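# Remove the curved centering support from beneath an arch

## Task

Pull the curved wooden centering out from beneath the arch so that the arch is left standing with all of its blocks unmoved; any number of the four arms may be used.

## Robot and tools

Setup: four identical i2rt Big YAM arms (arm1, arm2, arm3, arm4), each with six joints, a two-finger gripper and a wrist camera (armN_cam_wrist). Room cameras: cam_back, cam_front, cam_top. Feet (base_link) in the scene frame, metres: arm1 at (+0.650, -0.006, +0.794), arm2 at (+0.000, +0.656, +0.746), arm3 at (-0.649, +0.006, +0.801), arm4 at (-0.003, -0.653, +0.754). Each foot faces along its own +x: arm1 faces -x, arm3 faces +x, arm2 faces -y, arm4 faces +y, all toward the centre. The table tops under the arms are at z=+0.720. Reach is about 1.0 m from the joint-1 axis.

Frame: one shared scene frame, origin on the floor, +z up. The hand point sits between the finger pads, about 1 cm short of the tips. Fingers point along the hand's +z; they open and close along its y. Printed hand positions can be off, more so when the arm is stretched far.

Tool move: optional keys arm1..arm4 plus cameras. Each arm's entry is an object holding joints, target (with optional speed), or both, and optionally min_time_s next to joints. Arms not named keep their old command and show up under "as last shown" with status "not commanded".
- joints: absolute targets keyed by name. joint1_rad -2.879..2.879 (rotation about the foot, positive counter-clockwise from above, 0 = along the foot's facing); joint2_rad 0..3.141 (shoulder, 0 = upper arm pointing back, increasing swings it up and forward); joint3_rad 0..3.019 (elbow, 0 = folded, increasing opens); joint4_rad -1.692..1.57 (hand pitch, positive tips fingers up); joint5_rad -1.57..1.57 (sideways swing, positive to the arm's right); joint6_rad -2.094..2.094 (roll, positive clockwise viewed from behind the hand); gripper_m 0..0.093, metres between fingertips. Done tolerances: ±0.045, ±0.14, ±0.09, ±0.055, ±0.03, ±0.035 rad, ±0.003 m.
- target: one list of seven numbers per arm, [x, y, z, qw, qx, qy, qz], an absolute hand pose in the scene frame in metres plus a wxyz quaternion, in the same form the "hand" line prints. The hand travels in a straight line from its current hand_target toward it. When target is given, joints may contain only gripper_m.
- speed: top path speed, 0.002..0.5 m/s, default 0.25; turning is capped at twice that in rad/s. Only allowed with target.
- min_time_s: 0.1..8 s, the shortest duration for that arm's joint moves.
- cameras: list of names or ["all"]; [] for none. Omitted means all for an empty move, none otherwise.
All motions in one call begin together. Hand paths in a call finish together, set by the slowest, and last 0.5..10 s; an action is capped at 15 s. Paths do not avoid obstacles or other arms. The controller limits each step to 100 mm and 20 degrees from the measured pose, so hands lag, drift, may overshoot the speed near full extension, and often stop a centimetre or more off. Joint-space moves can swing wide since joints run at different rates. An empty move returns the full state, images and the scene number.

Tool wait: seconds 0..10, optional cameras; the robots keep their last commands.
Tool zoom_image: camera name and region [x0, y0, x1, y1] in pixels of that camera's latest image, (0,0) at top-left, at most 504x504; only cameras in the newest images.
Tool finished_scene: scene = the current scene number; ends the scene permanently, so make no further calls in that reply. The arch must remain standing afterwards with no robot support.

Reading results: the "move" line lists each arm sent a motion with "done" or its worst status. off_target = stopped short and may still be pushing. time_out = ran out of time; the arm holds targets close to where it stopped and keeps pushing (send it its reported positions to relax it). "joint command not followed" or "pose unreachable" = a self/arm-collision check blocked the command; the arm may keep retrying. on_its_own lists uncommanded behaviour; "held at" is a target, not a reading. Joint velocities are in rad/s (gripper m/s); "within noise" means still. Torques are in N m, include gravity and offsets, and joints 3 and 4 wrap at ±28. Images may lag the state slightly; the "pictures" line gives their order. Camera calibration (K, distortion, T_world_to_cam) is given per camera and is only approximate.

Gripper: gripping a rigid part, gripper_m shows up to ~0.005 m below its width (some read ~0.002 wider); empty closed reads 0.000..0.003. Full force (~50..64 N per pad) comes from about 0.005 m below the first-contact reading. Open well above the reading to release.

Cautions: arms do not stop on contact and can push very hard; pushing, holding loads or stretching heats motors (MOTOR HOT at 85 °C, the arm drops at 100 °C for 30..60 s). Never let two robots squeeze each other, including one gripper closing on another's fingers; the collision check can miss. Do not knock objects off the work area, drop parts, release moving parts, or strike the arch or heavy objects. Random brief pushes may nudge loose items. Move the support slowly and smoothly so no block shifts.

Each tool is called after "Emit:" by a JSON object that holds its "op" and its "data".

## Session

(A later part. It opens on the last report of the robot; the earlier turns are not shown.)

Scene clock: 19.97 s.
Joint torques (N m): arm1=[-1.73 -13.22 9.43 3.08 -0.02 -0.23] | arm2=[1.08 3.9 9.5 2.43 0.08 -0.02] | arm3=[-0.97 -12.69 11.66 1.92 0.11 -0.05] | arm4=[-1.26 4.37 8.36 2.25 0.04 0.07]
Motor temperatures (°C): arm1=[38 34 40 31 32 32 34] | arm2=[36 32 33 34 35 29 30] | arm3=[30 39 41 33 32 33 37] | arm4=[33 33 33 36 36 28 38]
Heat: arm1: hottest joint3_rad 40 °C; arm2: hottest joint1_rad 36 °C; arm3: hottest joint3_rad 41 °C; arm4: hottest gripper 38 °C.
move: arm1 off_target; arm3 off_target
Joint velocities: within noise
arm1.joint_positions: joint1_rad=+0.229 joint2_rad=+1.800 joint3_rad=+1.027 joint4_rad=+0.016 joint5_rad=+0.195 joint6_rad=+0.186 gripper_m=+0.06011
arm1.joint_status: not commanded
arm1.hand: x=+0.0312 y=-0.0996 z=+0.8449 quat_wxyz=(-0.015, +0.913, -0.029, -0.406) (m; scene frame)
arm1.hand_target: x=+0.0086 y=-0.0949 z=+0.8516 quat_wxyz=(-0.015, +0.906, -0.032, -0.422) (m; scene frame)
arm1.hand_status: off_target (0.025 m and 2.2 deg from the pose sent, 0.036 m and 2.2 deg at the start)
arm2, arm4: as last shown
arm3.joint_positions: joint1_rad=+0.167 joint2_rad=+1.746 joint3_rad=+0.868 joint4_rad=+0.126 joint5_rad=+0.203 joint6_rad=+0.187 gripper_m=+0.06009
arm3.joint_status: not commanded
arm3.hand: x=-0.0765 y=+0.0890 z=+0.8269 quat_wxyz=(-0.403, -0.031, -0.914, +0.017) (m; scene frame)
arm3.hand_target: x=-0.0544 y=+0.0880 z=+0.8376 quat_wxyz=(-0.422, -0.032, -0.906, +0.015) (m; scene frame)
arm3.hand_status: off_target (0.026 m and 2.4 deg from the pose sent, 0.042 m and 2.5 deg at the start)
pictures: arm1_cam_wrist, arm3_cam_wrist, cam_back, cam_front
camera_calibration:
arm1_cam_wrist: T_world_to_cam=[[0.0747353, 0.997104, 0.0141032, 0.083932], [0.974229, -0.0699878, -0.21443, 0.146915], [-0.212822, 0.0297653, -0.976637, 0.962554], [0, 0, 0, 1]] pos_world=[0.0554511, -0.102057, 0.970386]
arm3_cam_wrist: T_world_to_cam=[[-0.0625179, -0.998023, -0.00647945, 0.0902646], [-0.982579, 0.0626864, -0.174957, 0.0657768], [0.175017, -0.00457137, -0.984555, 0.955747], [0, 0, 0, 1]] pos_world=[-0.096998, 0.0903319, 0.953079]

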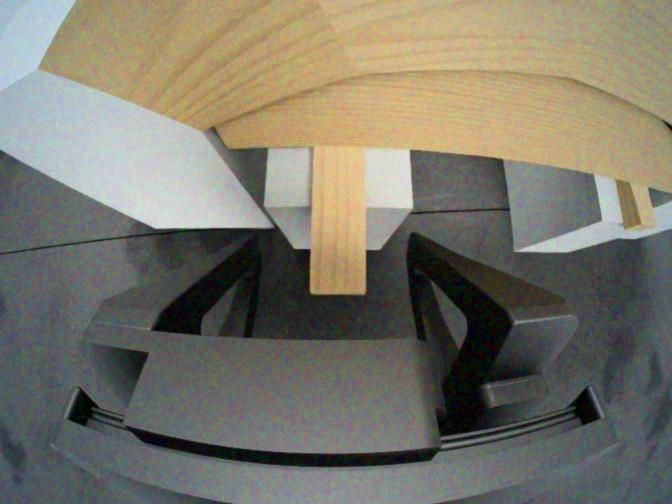

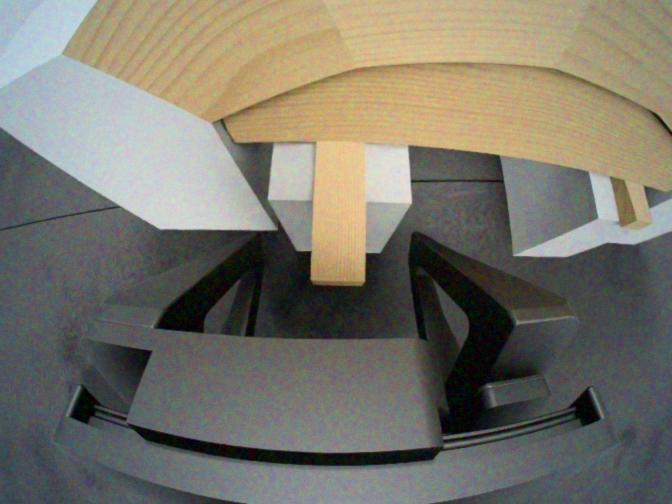

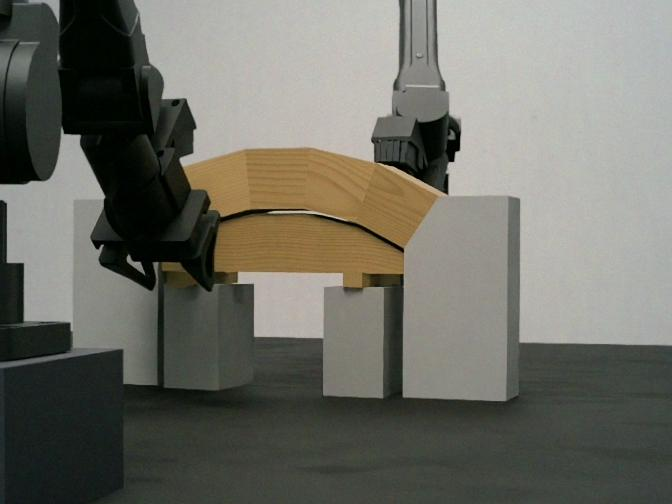

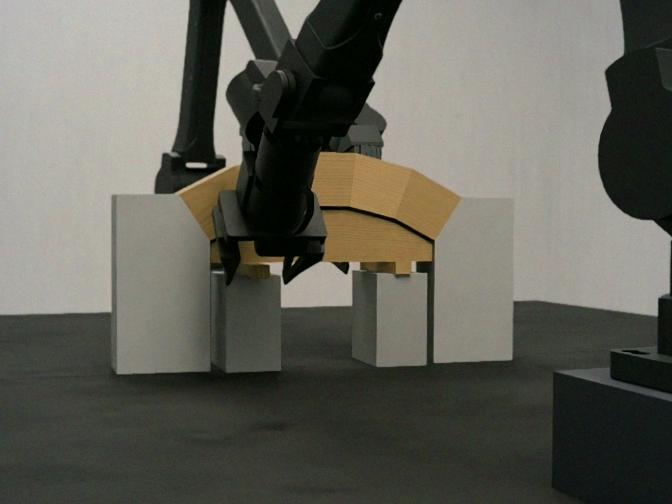

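Emit:
{"op": "move", "data": {"arm3": {"joints": {"gripper_m": 0.028}}, "arm1": {"joints": {"gripper_m": 0.028}}}}

Emit:
{"op": "move", "data": {"arm3": {"joints": {"gripper_m": 0.013}}, "arm1": {"joints": {"gripper_m": 0.013}}, "cameras": ["arm1_cam_wrist","arm3_cam_wrist","cam_front","cam_back"]}}

Scene clock: 21.00 s.
Joint torques (N m): arm1=[-1.73 -13.04 9.51 2.97 -0.01 -0.21] | arm2=[1.2 3.66 9.47 2.44 0.11 -0.03] | arm3=[-1.03 -12.81 11.74 1.92 0.1 -0.03] | arm4=[-0.85 4.42 8.27 2.14 0.09 0.08]
Motor temperatures (°C): arm1=[38 34 40 31 32 32 34] | arm2=[36 32 33 34 35 29 30] | arm3=[30 39 42 33 32 33 37] | arm4=[33 33 33 36 35 28 38]
Heat: arm1: hottest joint3_rad 40 °C; arm2: hottest joint1_rad 36 °C; arm3: hottest joint3_rad 42 °C; arm4: hottest gripper 38 °C.
move: arm1 done; arm3 done
Joint velocities: within noise
arm1.joint_positions: joint1_rad=+0.229 joint2_rad=+1.800 joint3_rad=+1.027 joint4_rad=+0.016 joint5_rad=+0.195 joint6_rad=+0.186 gripper_m=+0.02820
arm1.joint_status: all done
arm1.hand: x=+0.0312 y=-0.0996 z=+0.8449 quat_wxyz=(-0.015, +0.913, -0.028, -0.406) (m; scene frame)
arm1.hand_target: x=+0.0086 y=-0.0949 z=+0.8515 quat_wxyz=(-0.015, +0.906, -0.032, -0.422) (m; scene frame)
arm1.hand_status: not commanded
arm2, arm4: as last shown
arm3.joint_positions: joint1_rad=+0.167 joint2_rad=+1.746 joint3_rad=+0.868 joint4_rad=+0.126 joint5_rad=+0.203 joint6_rad=+0.187 gripper_m=+0.02818
arm3.joint_status: all done
arm3.hand: x=-0.0765 y=+0.0891 z=+0.8269 quat_wxyz=(-0.403, -0.030, -0.914, +0.017) (m; scene frame)
arm3.hand_target: x=-0.0544 y=+0.0881 z=+0.8375 quat_wxyz=(-0.422, -0.032, -0.906, +0.015) (m; scene frame)
arm3.hand_status: not commanded
pictures: none

Scene clock: 21.53 s.
Joint torques (N m): arm1=[-1.61 -13.16 9.47 3 0.02 -0.21] | arm2=[1.14 3.96 9.52 2.45 0.09 0] | arm3=[-1.14 -12.63 11.71 1.91 0.14 -0.03] | arm4=[-0.97 4.48 8.36 2.37 0.07 0.09]
Motor temperatures (°C): arm1=[38 34 40 31 32 32 34] | arm2=[36 32 33 34 35 29 30] | arm3=[30 39 42 33 32 33 37] | arm4=[33 33 33 36 35 28 38]
Heat: arm1: hottest joint3_rad 40 °C; arm2: hottest joint1_rad 36 °C; arm3: hottest joint3_rad 42 °C; arm4: hottest gripper 38 °C.
move: arm1 off_target; arm3 off_target
Joint velocities: within noise
arm1.joint_positions: joint1_rad=+0.228 joint2_rad=+1.800 joint3_rad=+1.027 joint4_rad=+0.016 joint5_rad=+0.193 joint6_rad=+0.185 gripper_m=+0.01771
arm1.joint_status: gripper_m off_target (ended at +0.01773, target +0.01300)
arm1.hand: x=+0.0311 y=-0.0991 z=+0.8448 quat_wxyz=(-0.015, +0.914, -0.029, -0.406) (m; scene frame)
arm1.hand_target: x=+0.0087 y=-0.0950 z=+0.8515 quat_wxyz=(-0.015, +0.906, -0.031, -0.422) (m; scene frame)
arm1.hand_status: not commanded
arm2, arm4: as last shown
arm3.joint_positions: joint1_rad=+0.167 joint2_rad=+1.746 joint3_rad=+0.868 joint4_rad=+0.126 joint5_rad=+0.202 joint6_rad=+0.187 gripper_m=+0.01773
arm3.joint_status: gripper_m off_target (ended at +0.01775, target +0.01300)
arm3.hand: x=-0.0765 y=+0.0889 z=+0.8269 quat_wxyz=(-0.403, -0.030, -0.914, +0.017) (m; scene frame)
arm3.hand_target: x=-0.0545 y=+0.0882 z=+0.8375 quat_wxyz=(-0.422, -0.032, -0.906, +0.015) (m; scene frame)
arm3.hand_status: not commanded
pictures: arm1_cam_wrist, arm3_cam_wrist, cam_back, cam_front
camera_calibration:
arm1_cam_wrist: T_world_to_cam=[[0.0745895, 0.997117, 0.0139456, 0.083604], [0.974281, -0.0698851, -0.214226, 0.146836], [-0.212633, 0.029566, -0.976685, 0.962436], [0, 0, 0, 1]] pos_world=[0.0553507, -0.101557, 0.970286]
arm3_cam_wrist: T_world_to_cam=[[-0.0621674, -0.998043, -0.00670655, 0.0904232], [-0.982619, 0.0623815, -0.174841, 0.0657951], [0.174917, -0.00427942, -0.984574, 0.955711], [0, 0, 0, 1]] pos_world=[-0.0968973, 0.0902318, 0.953078]

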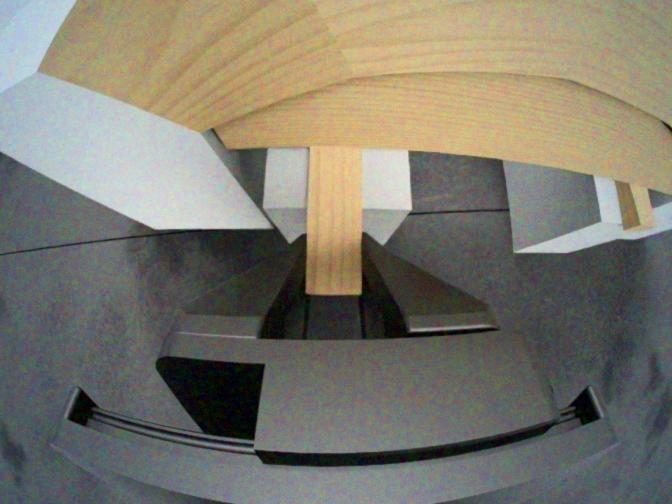

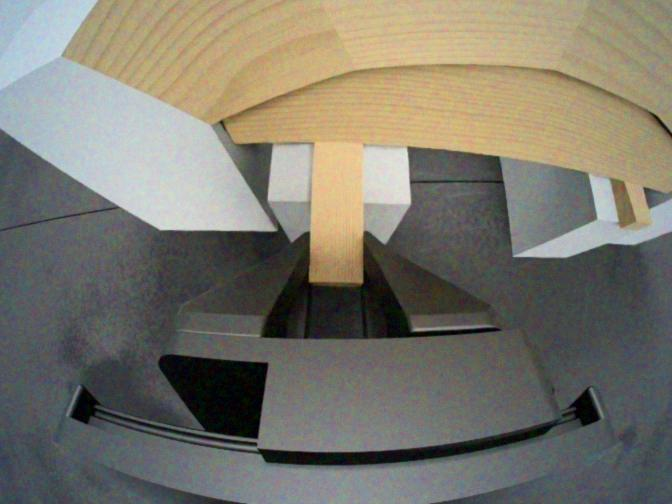

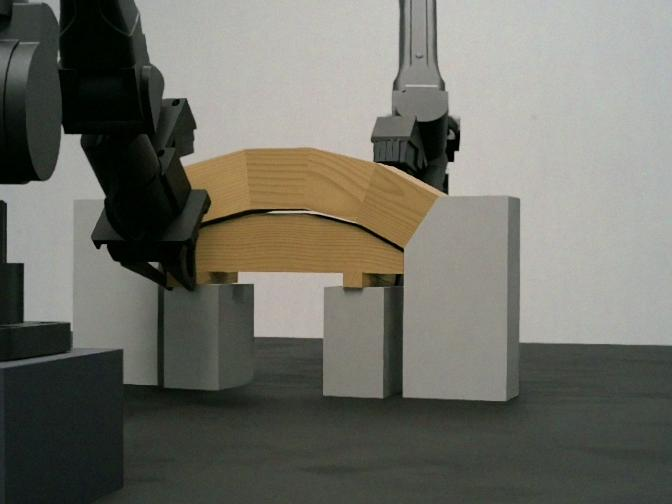

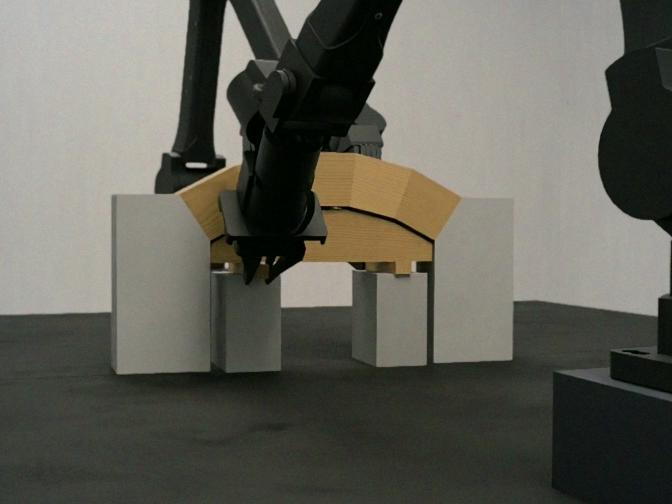

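Emit:
{"op": "move", "data": {"arm3": {"target": [-0.1145, 0.0925, 0.8375, 0.4224, 0.0316, 0.9057, -0.0148], "speed": 0.04, "joints": {"gripper_m": 0.009}}, "arm1": {"target": [0.0687, -0.1, 0.8515, 0.0148, -0.9057, 0.0316, 0.4224], "speed": 0.04, "joints": {"gripper_m": 0.009}}, "cameras": ["all"]}}

Scene clock: 23.87 s.
Joint torques (N m): arm1=[0.67 -15.68 4.83 3.14 0.23 0.02] | arm2=[1.26 3.84 9.48 2.45 0.1 -0.01] | arm3=[0.56 -14.86 6.94 1.94 0.41 0.2] | arm4=[-1.32 4.48 8.24 2.25 0.02 0.07]
Motor temperatures (°C): arm1=[37 34 40 31 32 31 34] | arm2=[36 32 33 34 35 29 30] | arm3=[30 40 42 33 32 32 37] | arm4=[33 33 34 36 35 28 38]
Heat: arm1: hottest joint3_rad 40 °C; arm2: hottest joint1_rad 36 °C; arm3: hottest joint3_rad 42 °C; arm4: hottest gripper 38 °C.
move: arm1 off_target; arm3 off_target
Joint velocities: within noise
arm1.joint_positions: joint1_rad=+0.233 joint2_rad=+1.736 joint3_rad=+0.913 joint4_rad=+0.068 joint5_rad=+0.213 joint6_rad=+0.189 gripper_m=+0.01771
arm1.joint_status: gripper_m off_target (ended at +0.01771, target +0.00900)
arm1.hand: x=+0.0670 y=-0.0915 z=+0.8414 quat_wxyz=(-0.022, +0.912, -0.032, -0.408) (m; scene frame)
arm1.hand_target: x=+0.0686 y=-0.0998 z=+0.8514 quat_wxyz=(-0.015, +0.906, -0.032, -0.422) (m; scene frame)
arm1.hand_status: off_target (0.013 m and 2.0 deg from the pose sent, 0.038 m and 2.2 deg at the start)
arm2.joint_positions: joint1_rad=-0.491 joint2_rad=+0.571 joint3_rad=+1.396 joint4_rad=-1.145 joint5_rad=+0.158 joint6_rad=+0.378 gripper_m=+0.09396
arm2.joint_status: not commanded
arm2.hand: x=-0.1424 y=+0.4717 z=+1.3418 quat_wxyz=(-0.330, -0.780, -0.216, +0.486) (m; scene frame)
arm2.hand_target: x=-0.1404 y=+0.4751 z=+1.3501 quat_wxyz=(-0.336, -0.774, -0.213, +0.492) (m; scene frame)
arm2.hand_status: not commanded
arm3.joint_positions: joint1_rad=+0.185 joint2_rad=+1.678 joint3_rad=+0.748 joint4_rad=+0.177 joint5_rad=+0.224 joint6_rad=+0.192 gripper_m=+0.01773
arm3.joint_status: gripper_m off_target (ended at +0.01773, target +0.00900)
arm3.hand: x=-0.1177 y=+0.0865 z=+0.8231 quat_wxyz=(-0.404, -0.029, -0.914, +0.022) (m; scene frame)
arm3.hand_target: x=-0.1146 y=+0.0924 z=+0.8373 quat_wxyz=(-0.422, -0.032, -0.906, +0.015) (m; scene frame)
arm3.hand_status: off_target (0.016 m and 2.5 deg from the pose sent, 0.040 m and 2.4 deg at the start)
arm4.joint_positions: joint1_rad=-0.377 joint2_rad=+0.615 joint3_rad=+1.493 joint4_rad=-1.274 joint5_rad=+0.157 joint6_rad=-0.616 gripper_m=+0.09396
arm4.joint_status: not commanded
arm4.hand: x=+0.0978 y=-0.4603 z=+1.3602 quat_wxyz=(-0.554, +0.623, -0.545, -0.090) (m; scene frame)
arm4.hand_target: x=+0.0963 y=-0.4637 z=+1.3683 quat_wxyz=(-0.562, +0.618, -0.542, -0.093) (m; scene frame)
arm4.hand_status: not commanded
pictures: arm1_cam_wrist, arm2_cam_wrist, arm3_cam_wrist, arm4_cam_wrist, cam_back, cam_front, cam_top
camera_calibration:
arm1_cam_wrist: T_world_to_cam=[[0.0860506, 0.996007, 0.0237961, 0.064206], [0.972279, -0.0787406, -0.220165, 0.116022], [-0.217412, 0.0420818, -0.975172, 0.966757], [0, 0, 0, 1]] pos_world=[0.0918546, -0.0954968, 0.966771]
arm3_cam_wrist: T_world_to_cam=[[-0.0632114, -0.997989, 0.00469399, 0.0758839], [-0.982262, 0.0613819, -0.177184, 0.0268534], [0.17654, -0.0158108, -0.984167, 0.959992], [0, 0, 0, 1]] pos_world=[-0.138303, 0.0892613, 0.949194]

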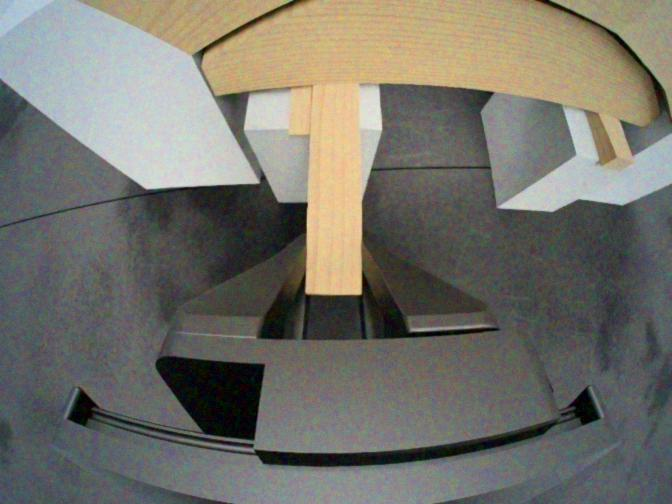

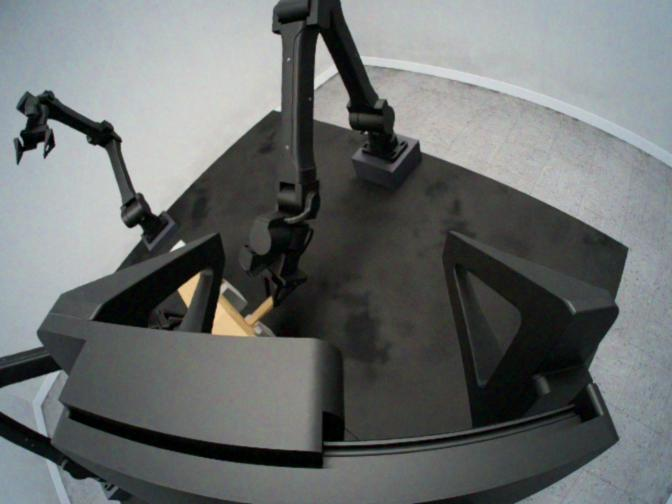

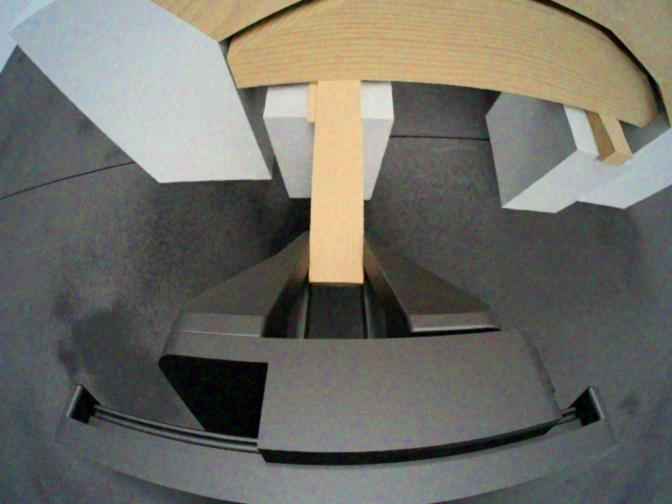

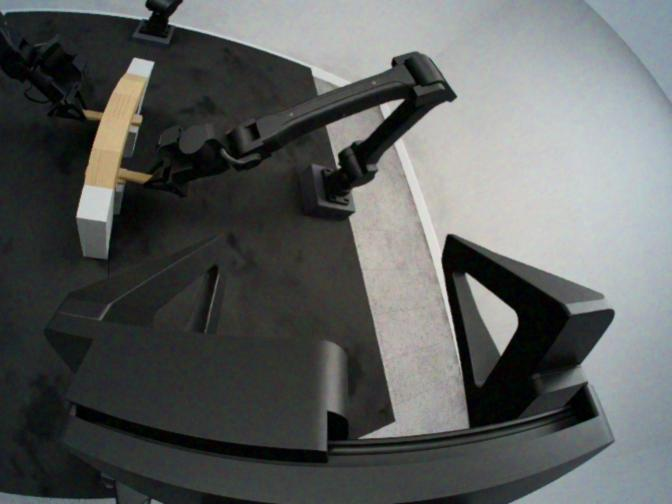

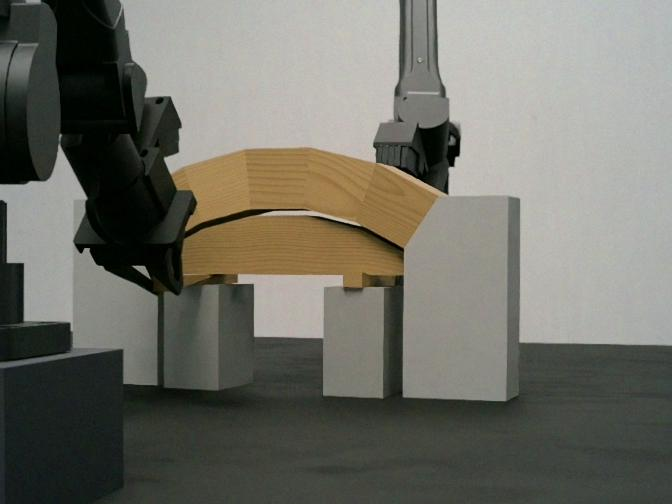

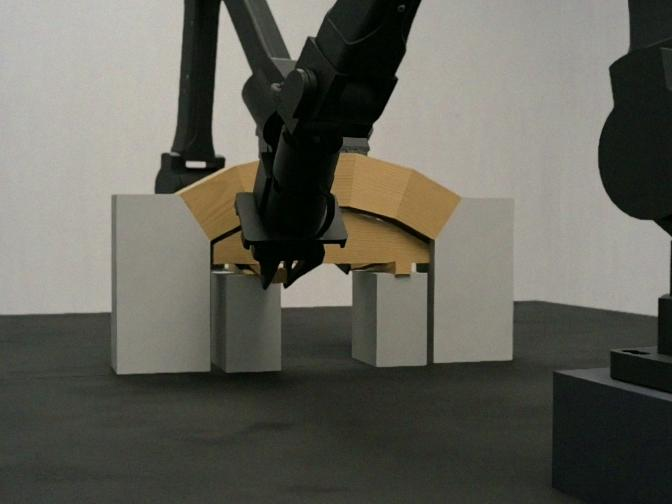

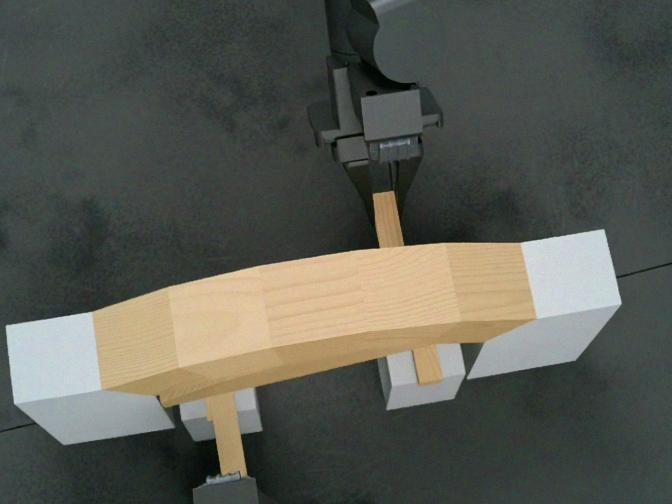

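Emit:
{"op": "zoom_image", "data": {"camera": "cam_top", "region": [80, 200, 584, 500]}}

Emit:
{"op": "zoom_image", "data": {"camera": "arm1_cam_wrist", "region": [180, 0, 672, 300]}}

Emit:
{"op": "zoom_image", "data": {"camera": "arm3_cam_wrist", "region": [180, 0, 672, 300]}}

Emit:
{"op": "zoom_image", "data": {"camera": "cam_back", "region": [130, 130, 430, 355]}}

Scaled by 1.000.

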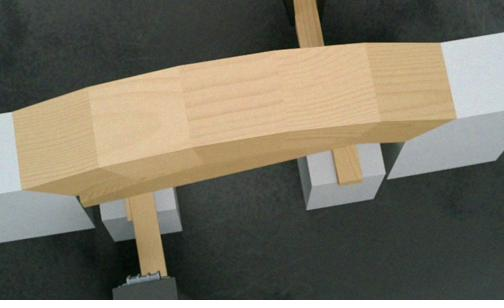

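Scaled by 1.024 from the camera's 672x504 image, which has a finer 960x720 frame.

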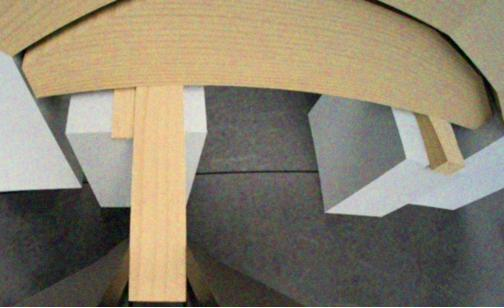

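Scaled by 1.024 from the camera's 672x504 image, which has a finer 960x720 frame.

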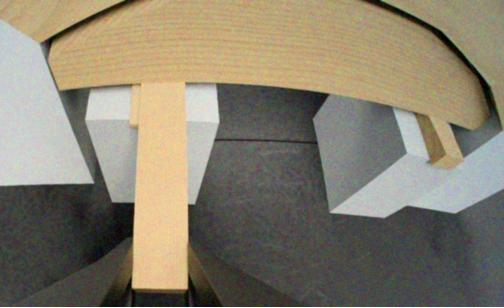

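Scaled by 1.680 from the camera's 672x504 image, which has a finer 960x720 frame.

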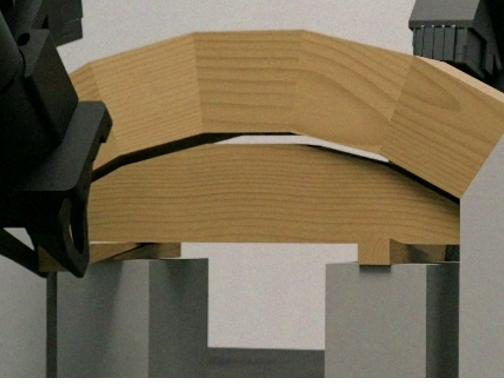

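Emit:
{"op": "move", "data": {"arm3": {"target": [-0.1695, 0.0965, 0.834, 0.4224, 0.0316, 0.9057, -0.0148], "speed": 0.05}, "arm1": {"target": [0.1237, -0.105, 0.848, 0.0148, -0.9057, 0.0316, 0.4224], "speed": 0.05}, "cameras": ["all"]}}

Scene clock: 27.10 s.
Joint torques (N m): arm1=[0.85 -13.22 4.57 3.04 0.26 0.02] | arm2=[1.14 3.84 9.47 2.51 0.09 -0.01] | arm3=[0.62 -12.69 6.58 1.89 0.43 0.17] | arm4=[-1.32 4.6 8.27 2.37 0.03 0.07]
Motor temperatures (°C): arm1=[37 35 40 31 32 31 34] | arm2=[36 32 34 34 35 29 30] | arm3=[30 40 41 33 32 32 38] | arm4=[33 33 34 36 35 28 37]
Heat: arm1: hottest joint3_rad 40 °C; arm2: hottest joint1_rad 36 °C; arm3: hottest joint3_rad 41 °C; arm4: hottest gripper 37 °C.
move: arm1 off_target; arm3 off_target
Joint velocities: within noise
arm1.joint_positions: joint1_rad=+0.275 joint2_rad=+1.634 joint3_rad=+0.761 joint4_rad=+0.115 joint5_rad=+0.245 joint6_rad=+0.216 gripper_m=+0.01771
arm1.joint_status: not commanded
arm1.hand: x=+0.1215 y=-0.0975 z=+0.8397 quat_wxyz=(-0.022, +0.912, -0.031, -0.409) (m; scene frame)
arm1.hand_target: x=+0.1236 y=-0.1050 z=+0.8479 quat_wxyz=(-0.015, +0.906, -0.032, -0.422) (m; scene frame)
arm1.hand_status: off_target (0.011 m and 1.9 deg from the pose sent, 0.059 m and 2.0 deg at the start)
arm2, arm4: as last shown
arm3.joint_positions: joint1_rad=+0.231 joint2_rad=+1.580 joint3_rad=+0.601 joint4_rad=+0.220 joint5_rad=+0.259 joint6_rad=+0.223 gripper_m=+0.01773
arm3.joint_status: not commanded
arm3.hand: x=-0.1724 y=+0.0909 z=+0.8216 quat_wxyz=(-0.405, -0.028, -0.914, +0.023) (m; scene frame)
arm3.hand_target: x=-0.1695 y=+0.0964 z=+0.8338 quat_wxyz=(-0.422, -0.032, -0.906, +0.015) (m; scene frame)
arm3.hand_status: off_target (0.014 m and 2.4 deg from the pose sent, 0.054 m and 2.5 deg at the start)
pictures: arm1_cam_wrist, arm2_cam_wrist, arm3_cam_wrist, arm4_cam_wrist, cam_back, cam_front, cam_top
camera_calibration:
arm1_cam_wrist: T_world_to_cam=[[0.0854414, 0.996039, 0.0246206, 0.0649977], [0.971704, -0.0778415, -0.223006, 0.0646681], [-0.220206, 0.0429779, -0.974506, 0.977054], [0, 0, 0, 1]] pos_world=[0.146761, -0.101698, 0.964966]
arm3_cam_wrist: T_world_to_cam=[[-0.0630711, -0.997992, 0.00583912, 0.0759506], [-0.981962, 0.0610109, -0.178965, -0.0259427], [0.178249, -0.0170213, -0.983838, 0.968436], [0, 0, 0, 1]] pos_world=[-0.193307, 0.0938649, 0.947698]

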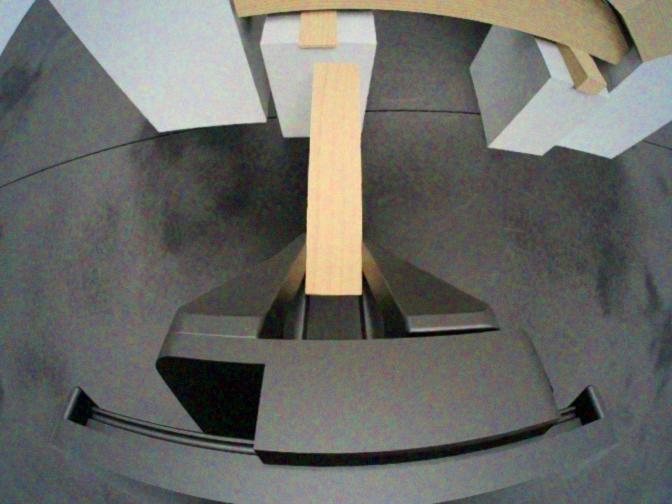

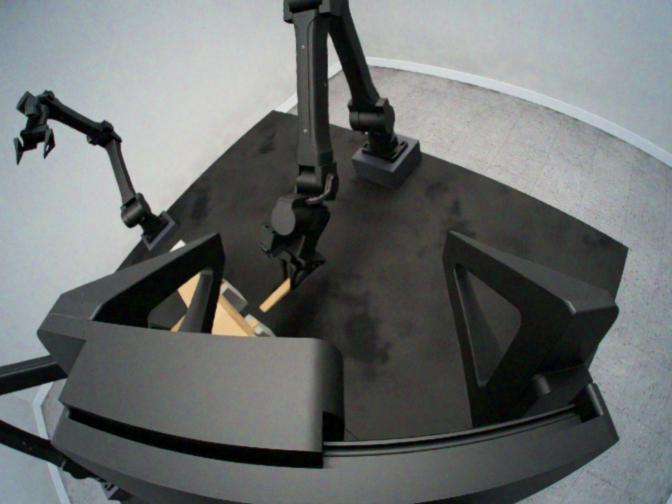

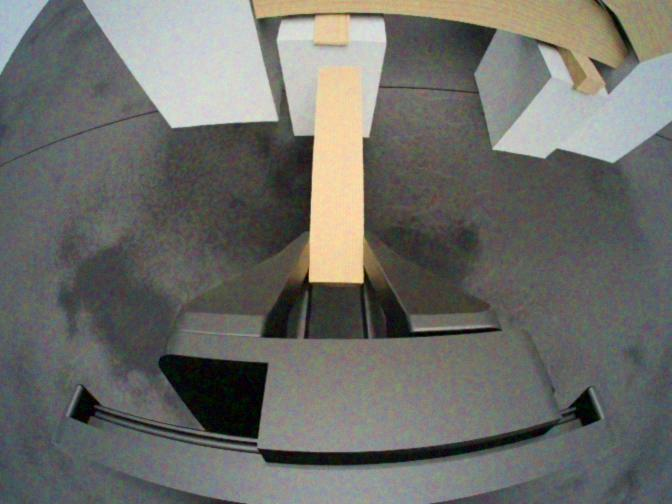

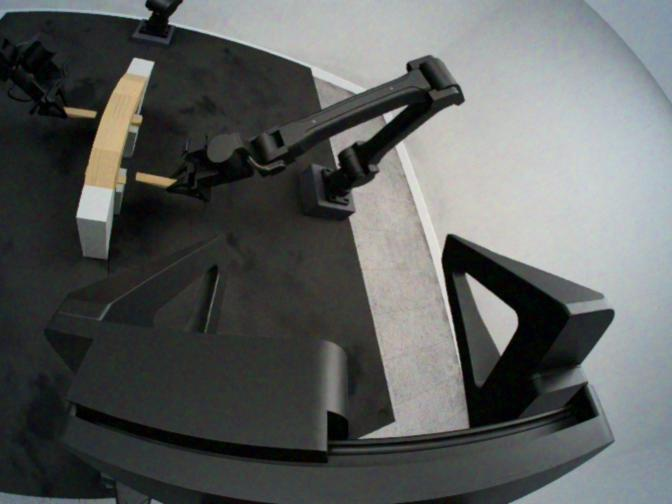

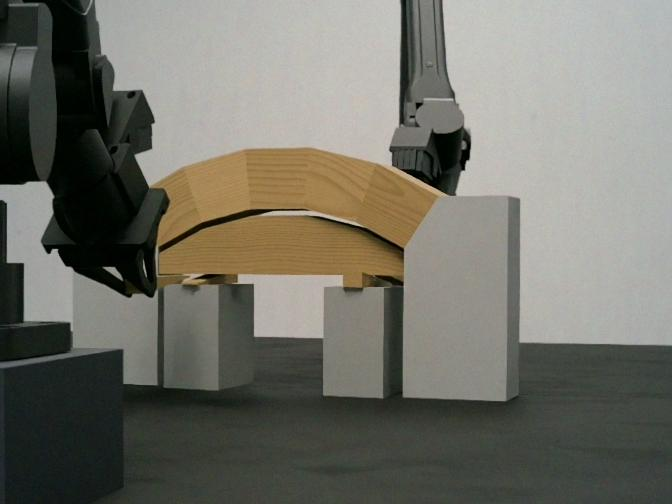

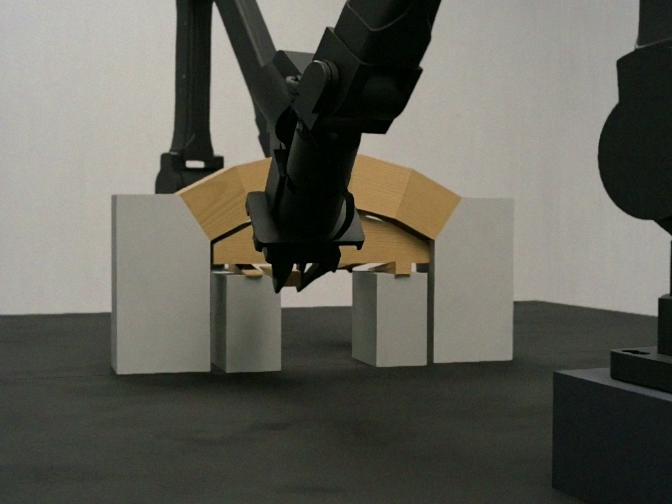

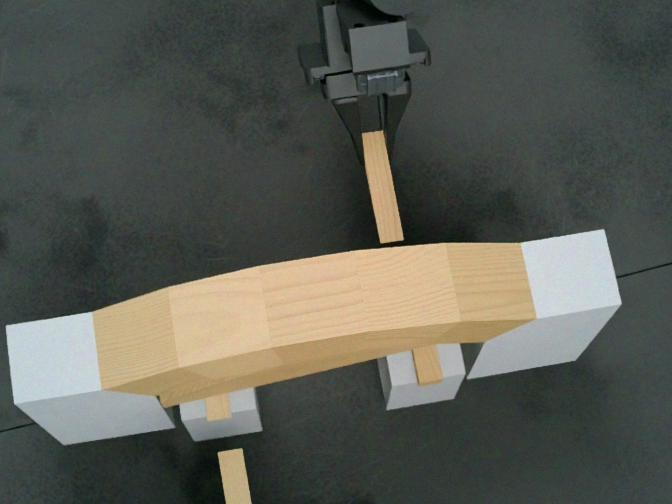

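Emit:
{"op": "move", "data": {"arm3": {"target": [-0.29, 0.20, 0.80, 0.4224, 0.0316, 0.9057, -0.0148], "speed": 0.15}, "arm1": {"target": [0.11, -0.035, 0.876, 0.0148, -0.9057, 0.0316, 0.4224], "speed": 0.15}, "cameras": ["arm1_cam_wrist","arm3_cam_wrist","cam_back","cam_top"]}}

Scene clock: 31.30 s.
Joint torques (N m): arm1=[-1.49 -12.81 6.49 1.33 -0.05 -0.21] | arm2=[1.14 3.72 9.59 2.45 0.1 -0.01] | arm3=[0.44 -9.35 5.6 0.51 0.65 0.2] | arm4=[-0.67 4.48 8.18 2.28 0.05 0.07]
Motor temperatures (°C): arm1=[37 35 40 31 32 31 34] | arm2=[36 32 34 34 35 29 30] | arm3=[30 40 41 33 32 32 38] | arm4=[33 33 34 36 35 28 37]
Heat: arm1: hottest joint3_rad 40 °C; arm2: hottest joint1_rad 36 °C; arm3: hottest joint3_rad 41 °C; arm4: hottest gripper 37 °C.
move: arm1 off_target; arm3 done
Joint velocities: within noise
arm1.joint_positions: joint1_rad=+0.128 joint2_rad=+1.571 joint3_rad=+0.760 joint4_rad=+0.092 joint5_rad=+0.119 joint6_rad=+0.121 gripper_m=+0.01771
arm1.joint_status: not commanded
arm1.hand: x=+0.1126 y=-0.0410 z=+0.8657 quat_wxyz=(-0.012, +0.908, -0.031, -0.418) (m; scene frame)
arm1.hand_target: x=+0.1101 y=-0.0351 z=+0.8760 quat_wxyz=(-0.015, +0.906, -0.032, -0.423) (m; scene frame)
arm1.hand_status: off_target (0.012 m and 0.7 deg from the pose sent, 0.073 m and 1.9 deg at the start)
arm2, arm4: as last shown
arm3.joint_positions: joint1_rad=+0.687 joint2_rad=+1.555 joint3_rad=+0.451 joint4_rad=+0.239 joint5_rad=+0.581 joint6_rad=+0.577 gripper_m=+0.01773
arm3.joint_status: not commanded
arm3.hand: x=-0.2878 y=+0.1980 z=+0.7989 quat_wxyz=(-0.423, -0.030, -0.906, +0.016) (m; scene frame)
arm3.hand_target: x=-0.2900 y=+0.2000 z=+0.8000 quat_wxyz=(-0.423, -0.031, -0.906, +0.015) (m; scene frame)
arm3.hand_status: done (0.003 m and 0.2 deg from the pose sent, 0.162 m and 2.4 deg at the start)
pictures: arm1_cam_wrist, arm3_cam_wrist, cam_back, cam_top
camera_calibration:
arm1_cam_wrist: T_world_to_cam=[[0.0767745, 0.997038, 0.00467259, 0.0270252], [0.967909, -0.0734051, -0.240343, 0.0992388], [-0.239288, 0.0229748, -0.970677, 0.996029], [0, 0, 0, 1]] pos_world=[0.140209, -0.0425441, 0.990548]
arm3_cam_wrist: T_world_to_cam=[[-0.0612411, -0.998084, -0.008814, 0.187891], [-0.974239, 0.0616935, -0.216915, -0.117372], [0.217043, -0.00469718, -0.976151, 0.9711], [0, 0, 0, 1]] pos_world=[-0.313613, 0.199334, 0.924137]

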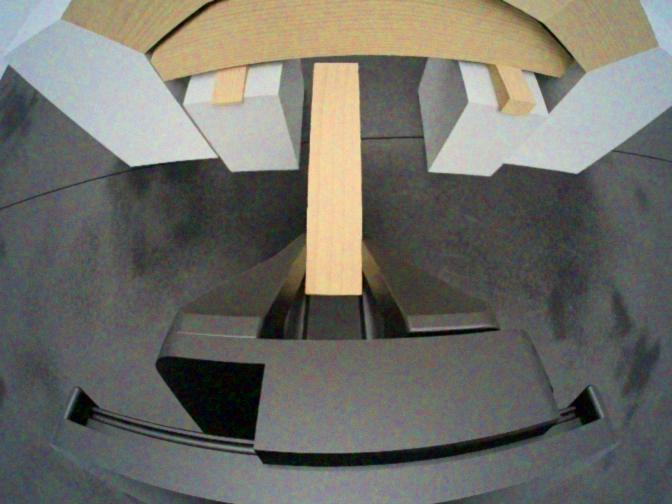

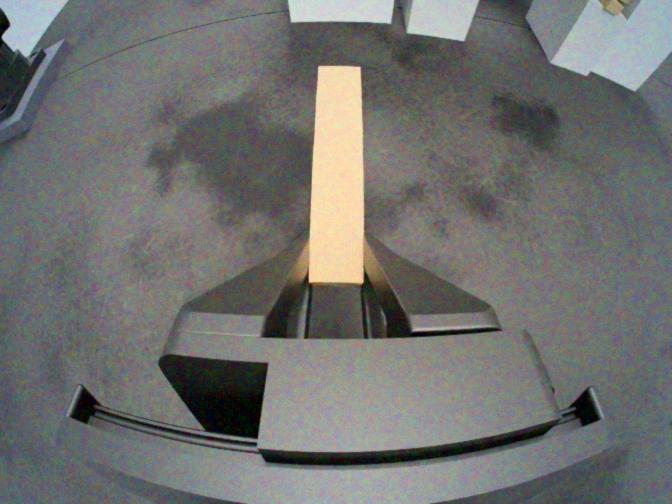

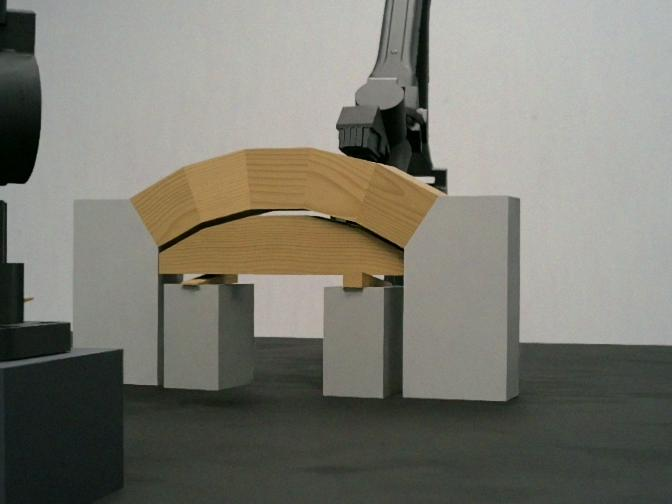

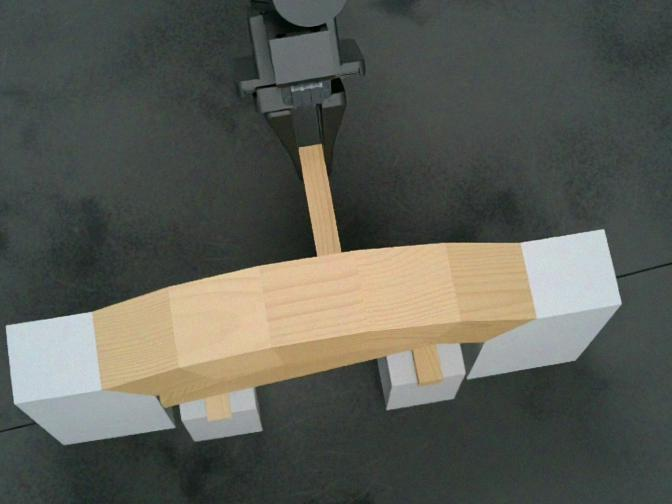

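Emit:
{"op": "zoom_image", "data": {"camera": "cam_back", "region": [230, 180, 430, 300]}}

Scaled by 2.520 from the camera's 672x504 image, which has a finer 960x720 frame.

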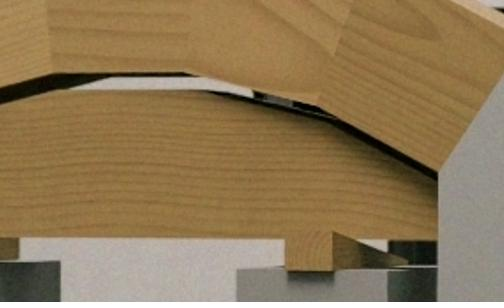

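Emit:
{"op": "move", "data": {"arm3": {"target": [-0.29, 0.20, 0.742, 0.4224, 0.0316, 0.9057, -0.0148], "speed": 0.06}, "arm1": {"target": [0.03, -0.030, 0.866, 0.0148, -0.9057, 0.0316, 0.4224], "speed": 0.08}, "cameras": ["arm1_cam_wrist","arm3_cam_wrist","cam_back","cam_top","arm4_cam_wrist"]}}

Scene clock: 37.10 s.
Joint torques (N m): arm1=[-1.61 -11.75 9.94 1.48 -0.07 -0.23] | arm2=[1.08 3.9 9.48 2.48 0.11 -0.02] | arm3=[0.32 -8.76 3.38 1.72 0.64 0.18] | arm4=[-1.26 4.37 8.2 2.21 0.05 0.09]
Motor temperatures (°C): arm1=[37 35 40 30 32 31 34] | arm2=[36 32 34 33 35 29 30] | arm3=[30 40 40 33 32 32 38] | arm4=[33 33 34 36 35 28 37]
Heat: arm1: hottest joint3_rad 40 °C; arm2: hottest joint1_rad 36 °C; arm3: hottest joint2_rad 40 °C; arm4: hottest gripper 37 °C.
move: arm1 off_target; arm3 done
Joint velocities: within noise
arm1.joint_positions: joint1_rad=+0.105 joint2_rad=+1.712 joint3_rad=+0.933 joint4_rad=+0.062 joint5_rad=+0.101 joint6_rad=+0.105 gripper_m=+0.01771
arm1.joint_status: not commanded
arm1.hand: x=+0.0506 y=-0.0368 z=+0.8616 quat_wxyz=(-0.011, +0.908, -0.031, -0.418) (m; scene frame)
arm1.hand_target: x=+0.0312 y=-0.0298 z=+0.8666 quat_wxyz=(-0.015, +0.906, -0.032, -0.423) (m; scene frame)
arm1.hand_status: off_target (0.022 m and 0.7 deg from the pose sent, 0.083 m and 0.7 deg at the start)
arm2, arm4: as last shown
arm3.joint_positions: joint1_rad=+0.687 joint2_rad=+1.774 joint3_rad=+0.446 joint4_rad=+0.458 joint5_rad=+0.581 joint6_rad=+0.579 gripper_m=+0.01773
arm3.joint_status: not commanded
arm3.hand: x=-0.2882 y=+0.1976 z=+0.7460 quat_wxyz=(-0.421, -0.031, -0.906, +0.017) (m; scene frame)
arm3.hand_target: x=-0.2900 y=+0.2000 z=+0.7421 quat_wxyz=(-0.422, -0.032, -0.906, +0.015) (m; scene frame)
arm3.hand_status: done (0.005 m and 0.4 deg from the pose sent, 0.057 m and 0.2 deg at the start)
pictures: arm1_cam_wrist, arm3_cam_wrist, arm4_cam_wrist, cam_back, cam_top
camera_calibration:
arm1_cam_wrist: T_world_to_cam=[[0.0753964, 0.997145, 0.00404836, 0.028234], [0.96789, -0.0722068, -0.240779, 0.158934], [-0.239799, 0.0220722, -0.970572, 0.976944], [0, 0, 0, 1]] pos_world=[0.0783109, -0.0382406, 0.986347]
arm3_cam_wrist: T_world_to_cam=[[-0.0629441, -0.997994, -0.006807, 0.185034], [-0.975037, 0.0629485, -0.212932, -0.132706], [0.212933, -0.00676574, -0.977043, 0.919336], [0, 0, 0, 1]] pos_world=[-0.313503, 0.199237, 0.871233]

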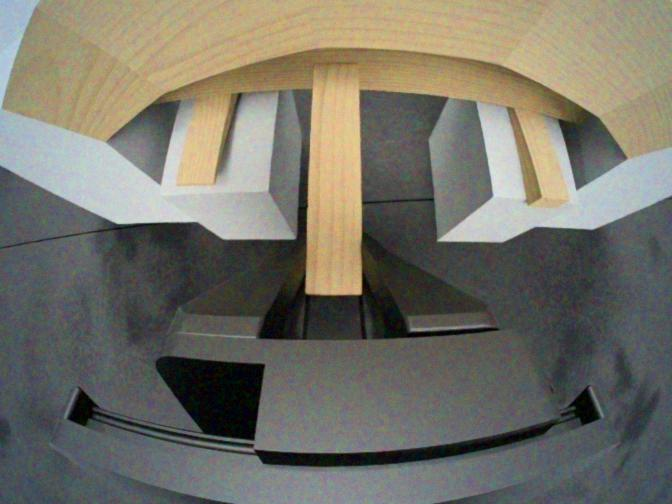

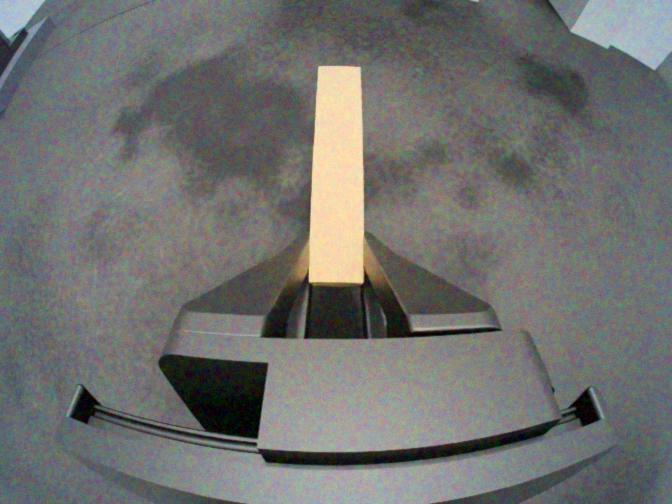

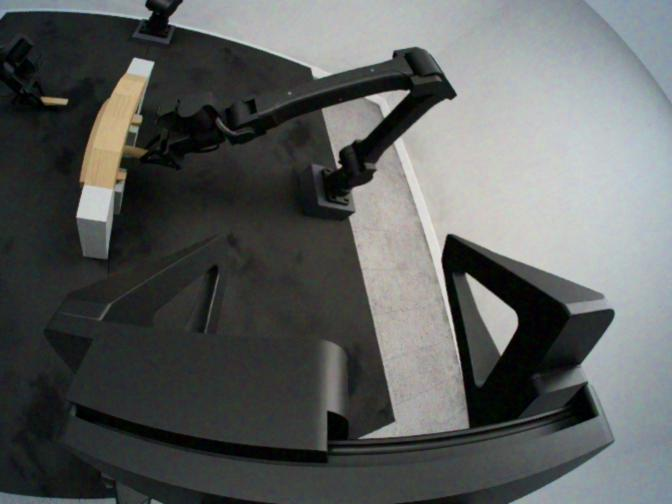

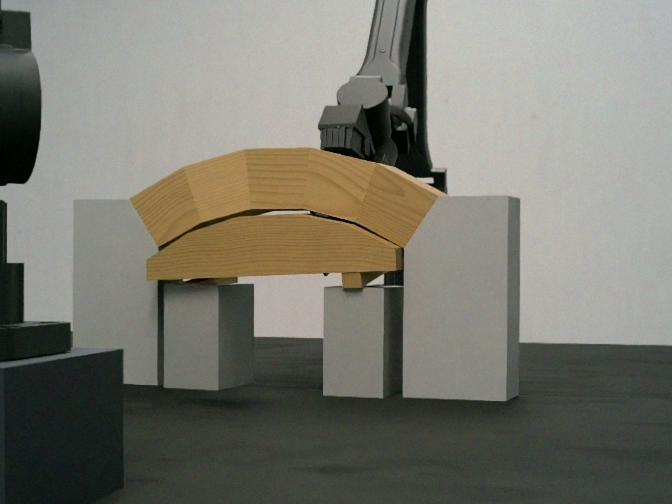

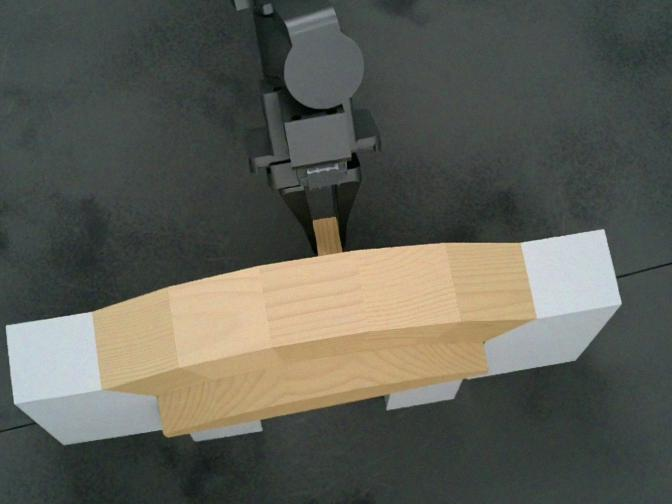

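Emit:
{"op": "move", "data": {"arm3": {"target": [-0.29, 0.20, 0.726, 0.4224, 0.0316, 0.9057, -0.0148], "speed": 0.04}, "cameras": ["cam_back","cam_top","cam_front"]}}

Emit:
{"op": "zoom_image", "data": {"camera": "cam_back", "region": [130, 180, 430, 405]}}

Scene clock: 38.70 s.
Joint torques (N m): arm1=[-1.67 -11.69 9.98 1.48 -0.07 -0.22] | arm2=[1.44 3.6 9.5 2.47 0.11 -0.02] | arm3=[0.56 -8.94 3.19 1.52 0.63 0.18] | arm4=[-0.91 4.6 8.24 2.37 0.06 0.08]
Motor temperatures (°C): arm1=[37 35 40 30 32 31 34] | arm2=[36 32 34 33 35 29 30] | arm3=[30 40 40 33 32 32 38] | arm4=[33 33 34 36 35 28 37]
Heat: arm1: hottest joint3_rad 40 °C; arm2: hottest joint1_rad 36 °C; arm3: hottest joint2_rad 40 °C; arm4: hottest gripper 37 °C.
move: arm3 done
Joint velocities: within noise
arm1, arm2, arm4: as last shown
arm1.hand_target: x=+0.0312 y=-0.0298 z=+0.8666 quat_wxyz=(-0.015, +0.905, -0.032, -0.423) (m; scene frame)
arm3.joint_positions: joint1_rad=+0.687 joint2_rad=+1.844 joint3_rad=+0.446 joint4_rad=+0.522 joint5_rad=+0.581 joint6_rad=+0.579 gripper_m=+0.01773
arm3.joint_status: not commanded
arm3.hand: x=-0.2901 y=+0.1960 z=+0.7291 quat_wxyz=(-0.420, -0.030, -0.907, +0.019) (m; scene frame)
arm3.hand_target: x=-0.2901 y=+0.2000 z=+0.7261 quat_wxyz=(-0.422, -0.032, -0.906, +0.015) (m; scene frame)
arm3.hand_status: done (0.005 m and 0.6 deg from the pose sent, 0.020 m and 0.4 deg at the start)
pictures: cam_back, cam_front, cam_top

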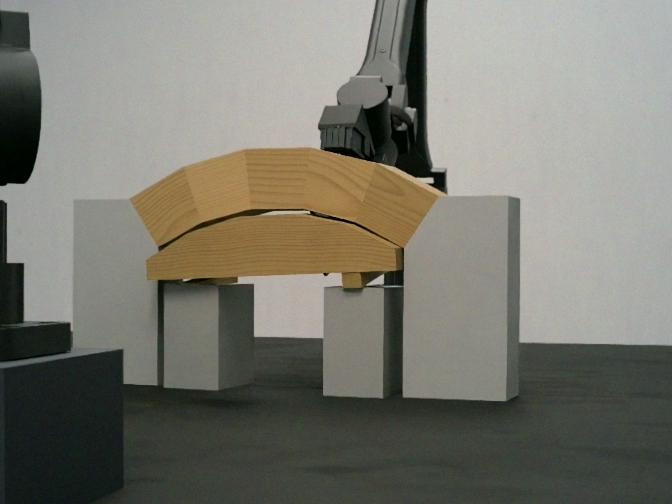

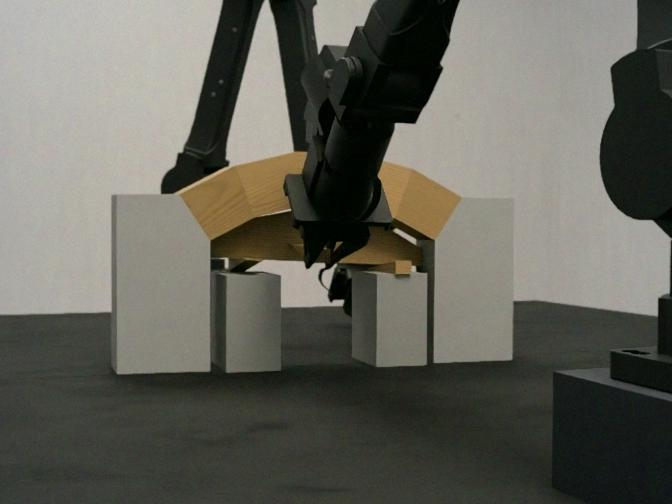

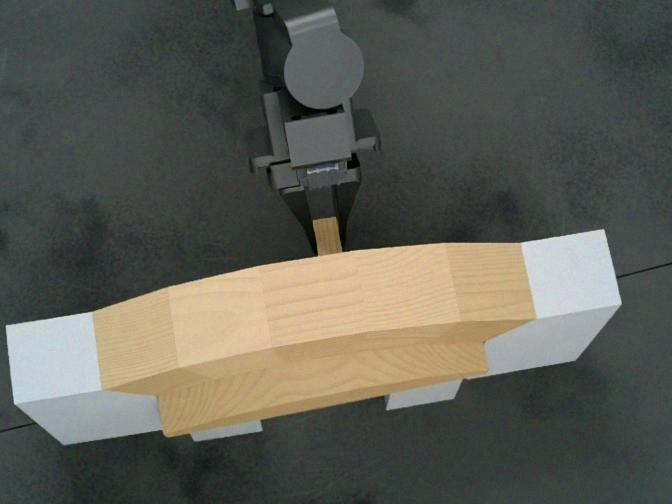

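Scaled by 1.680 from the camera's 672x504 image, which has a finer 960x720 frame.

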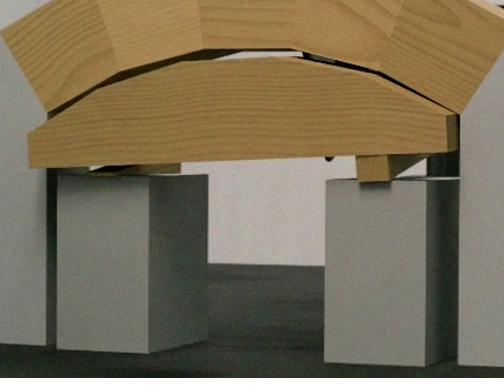

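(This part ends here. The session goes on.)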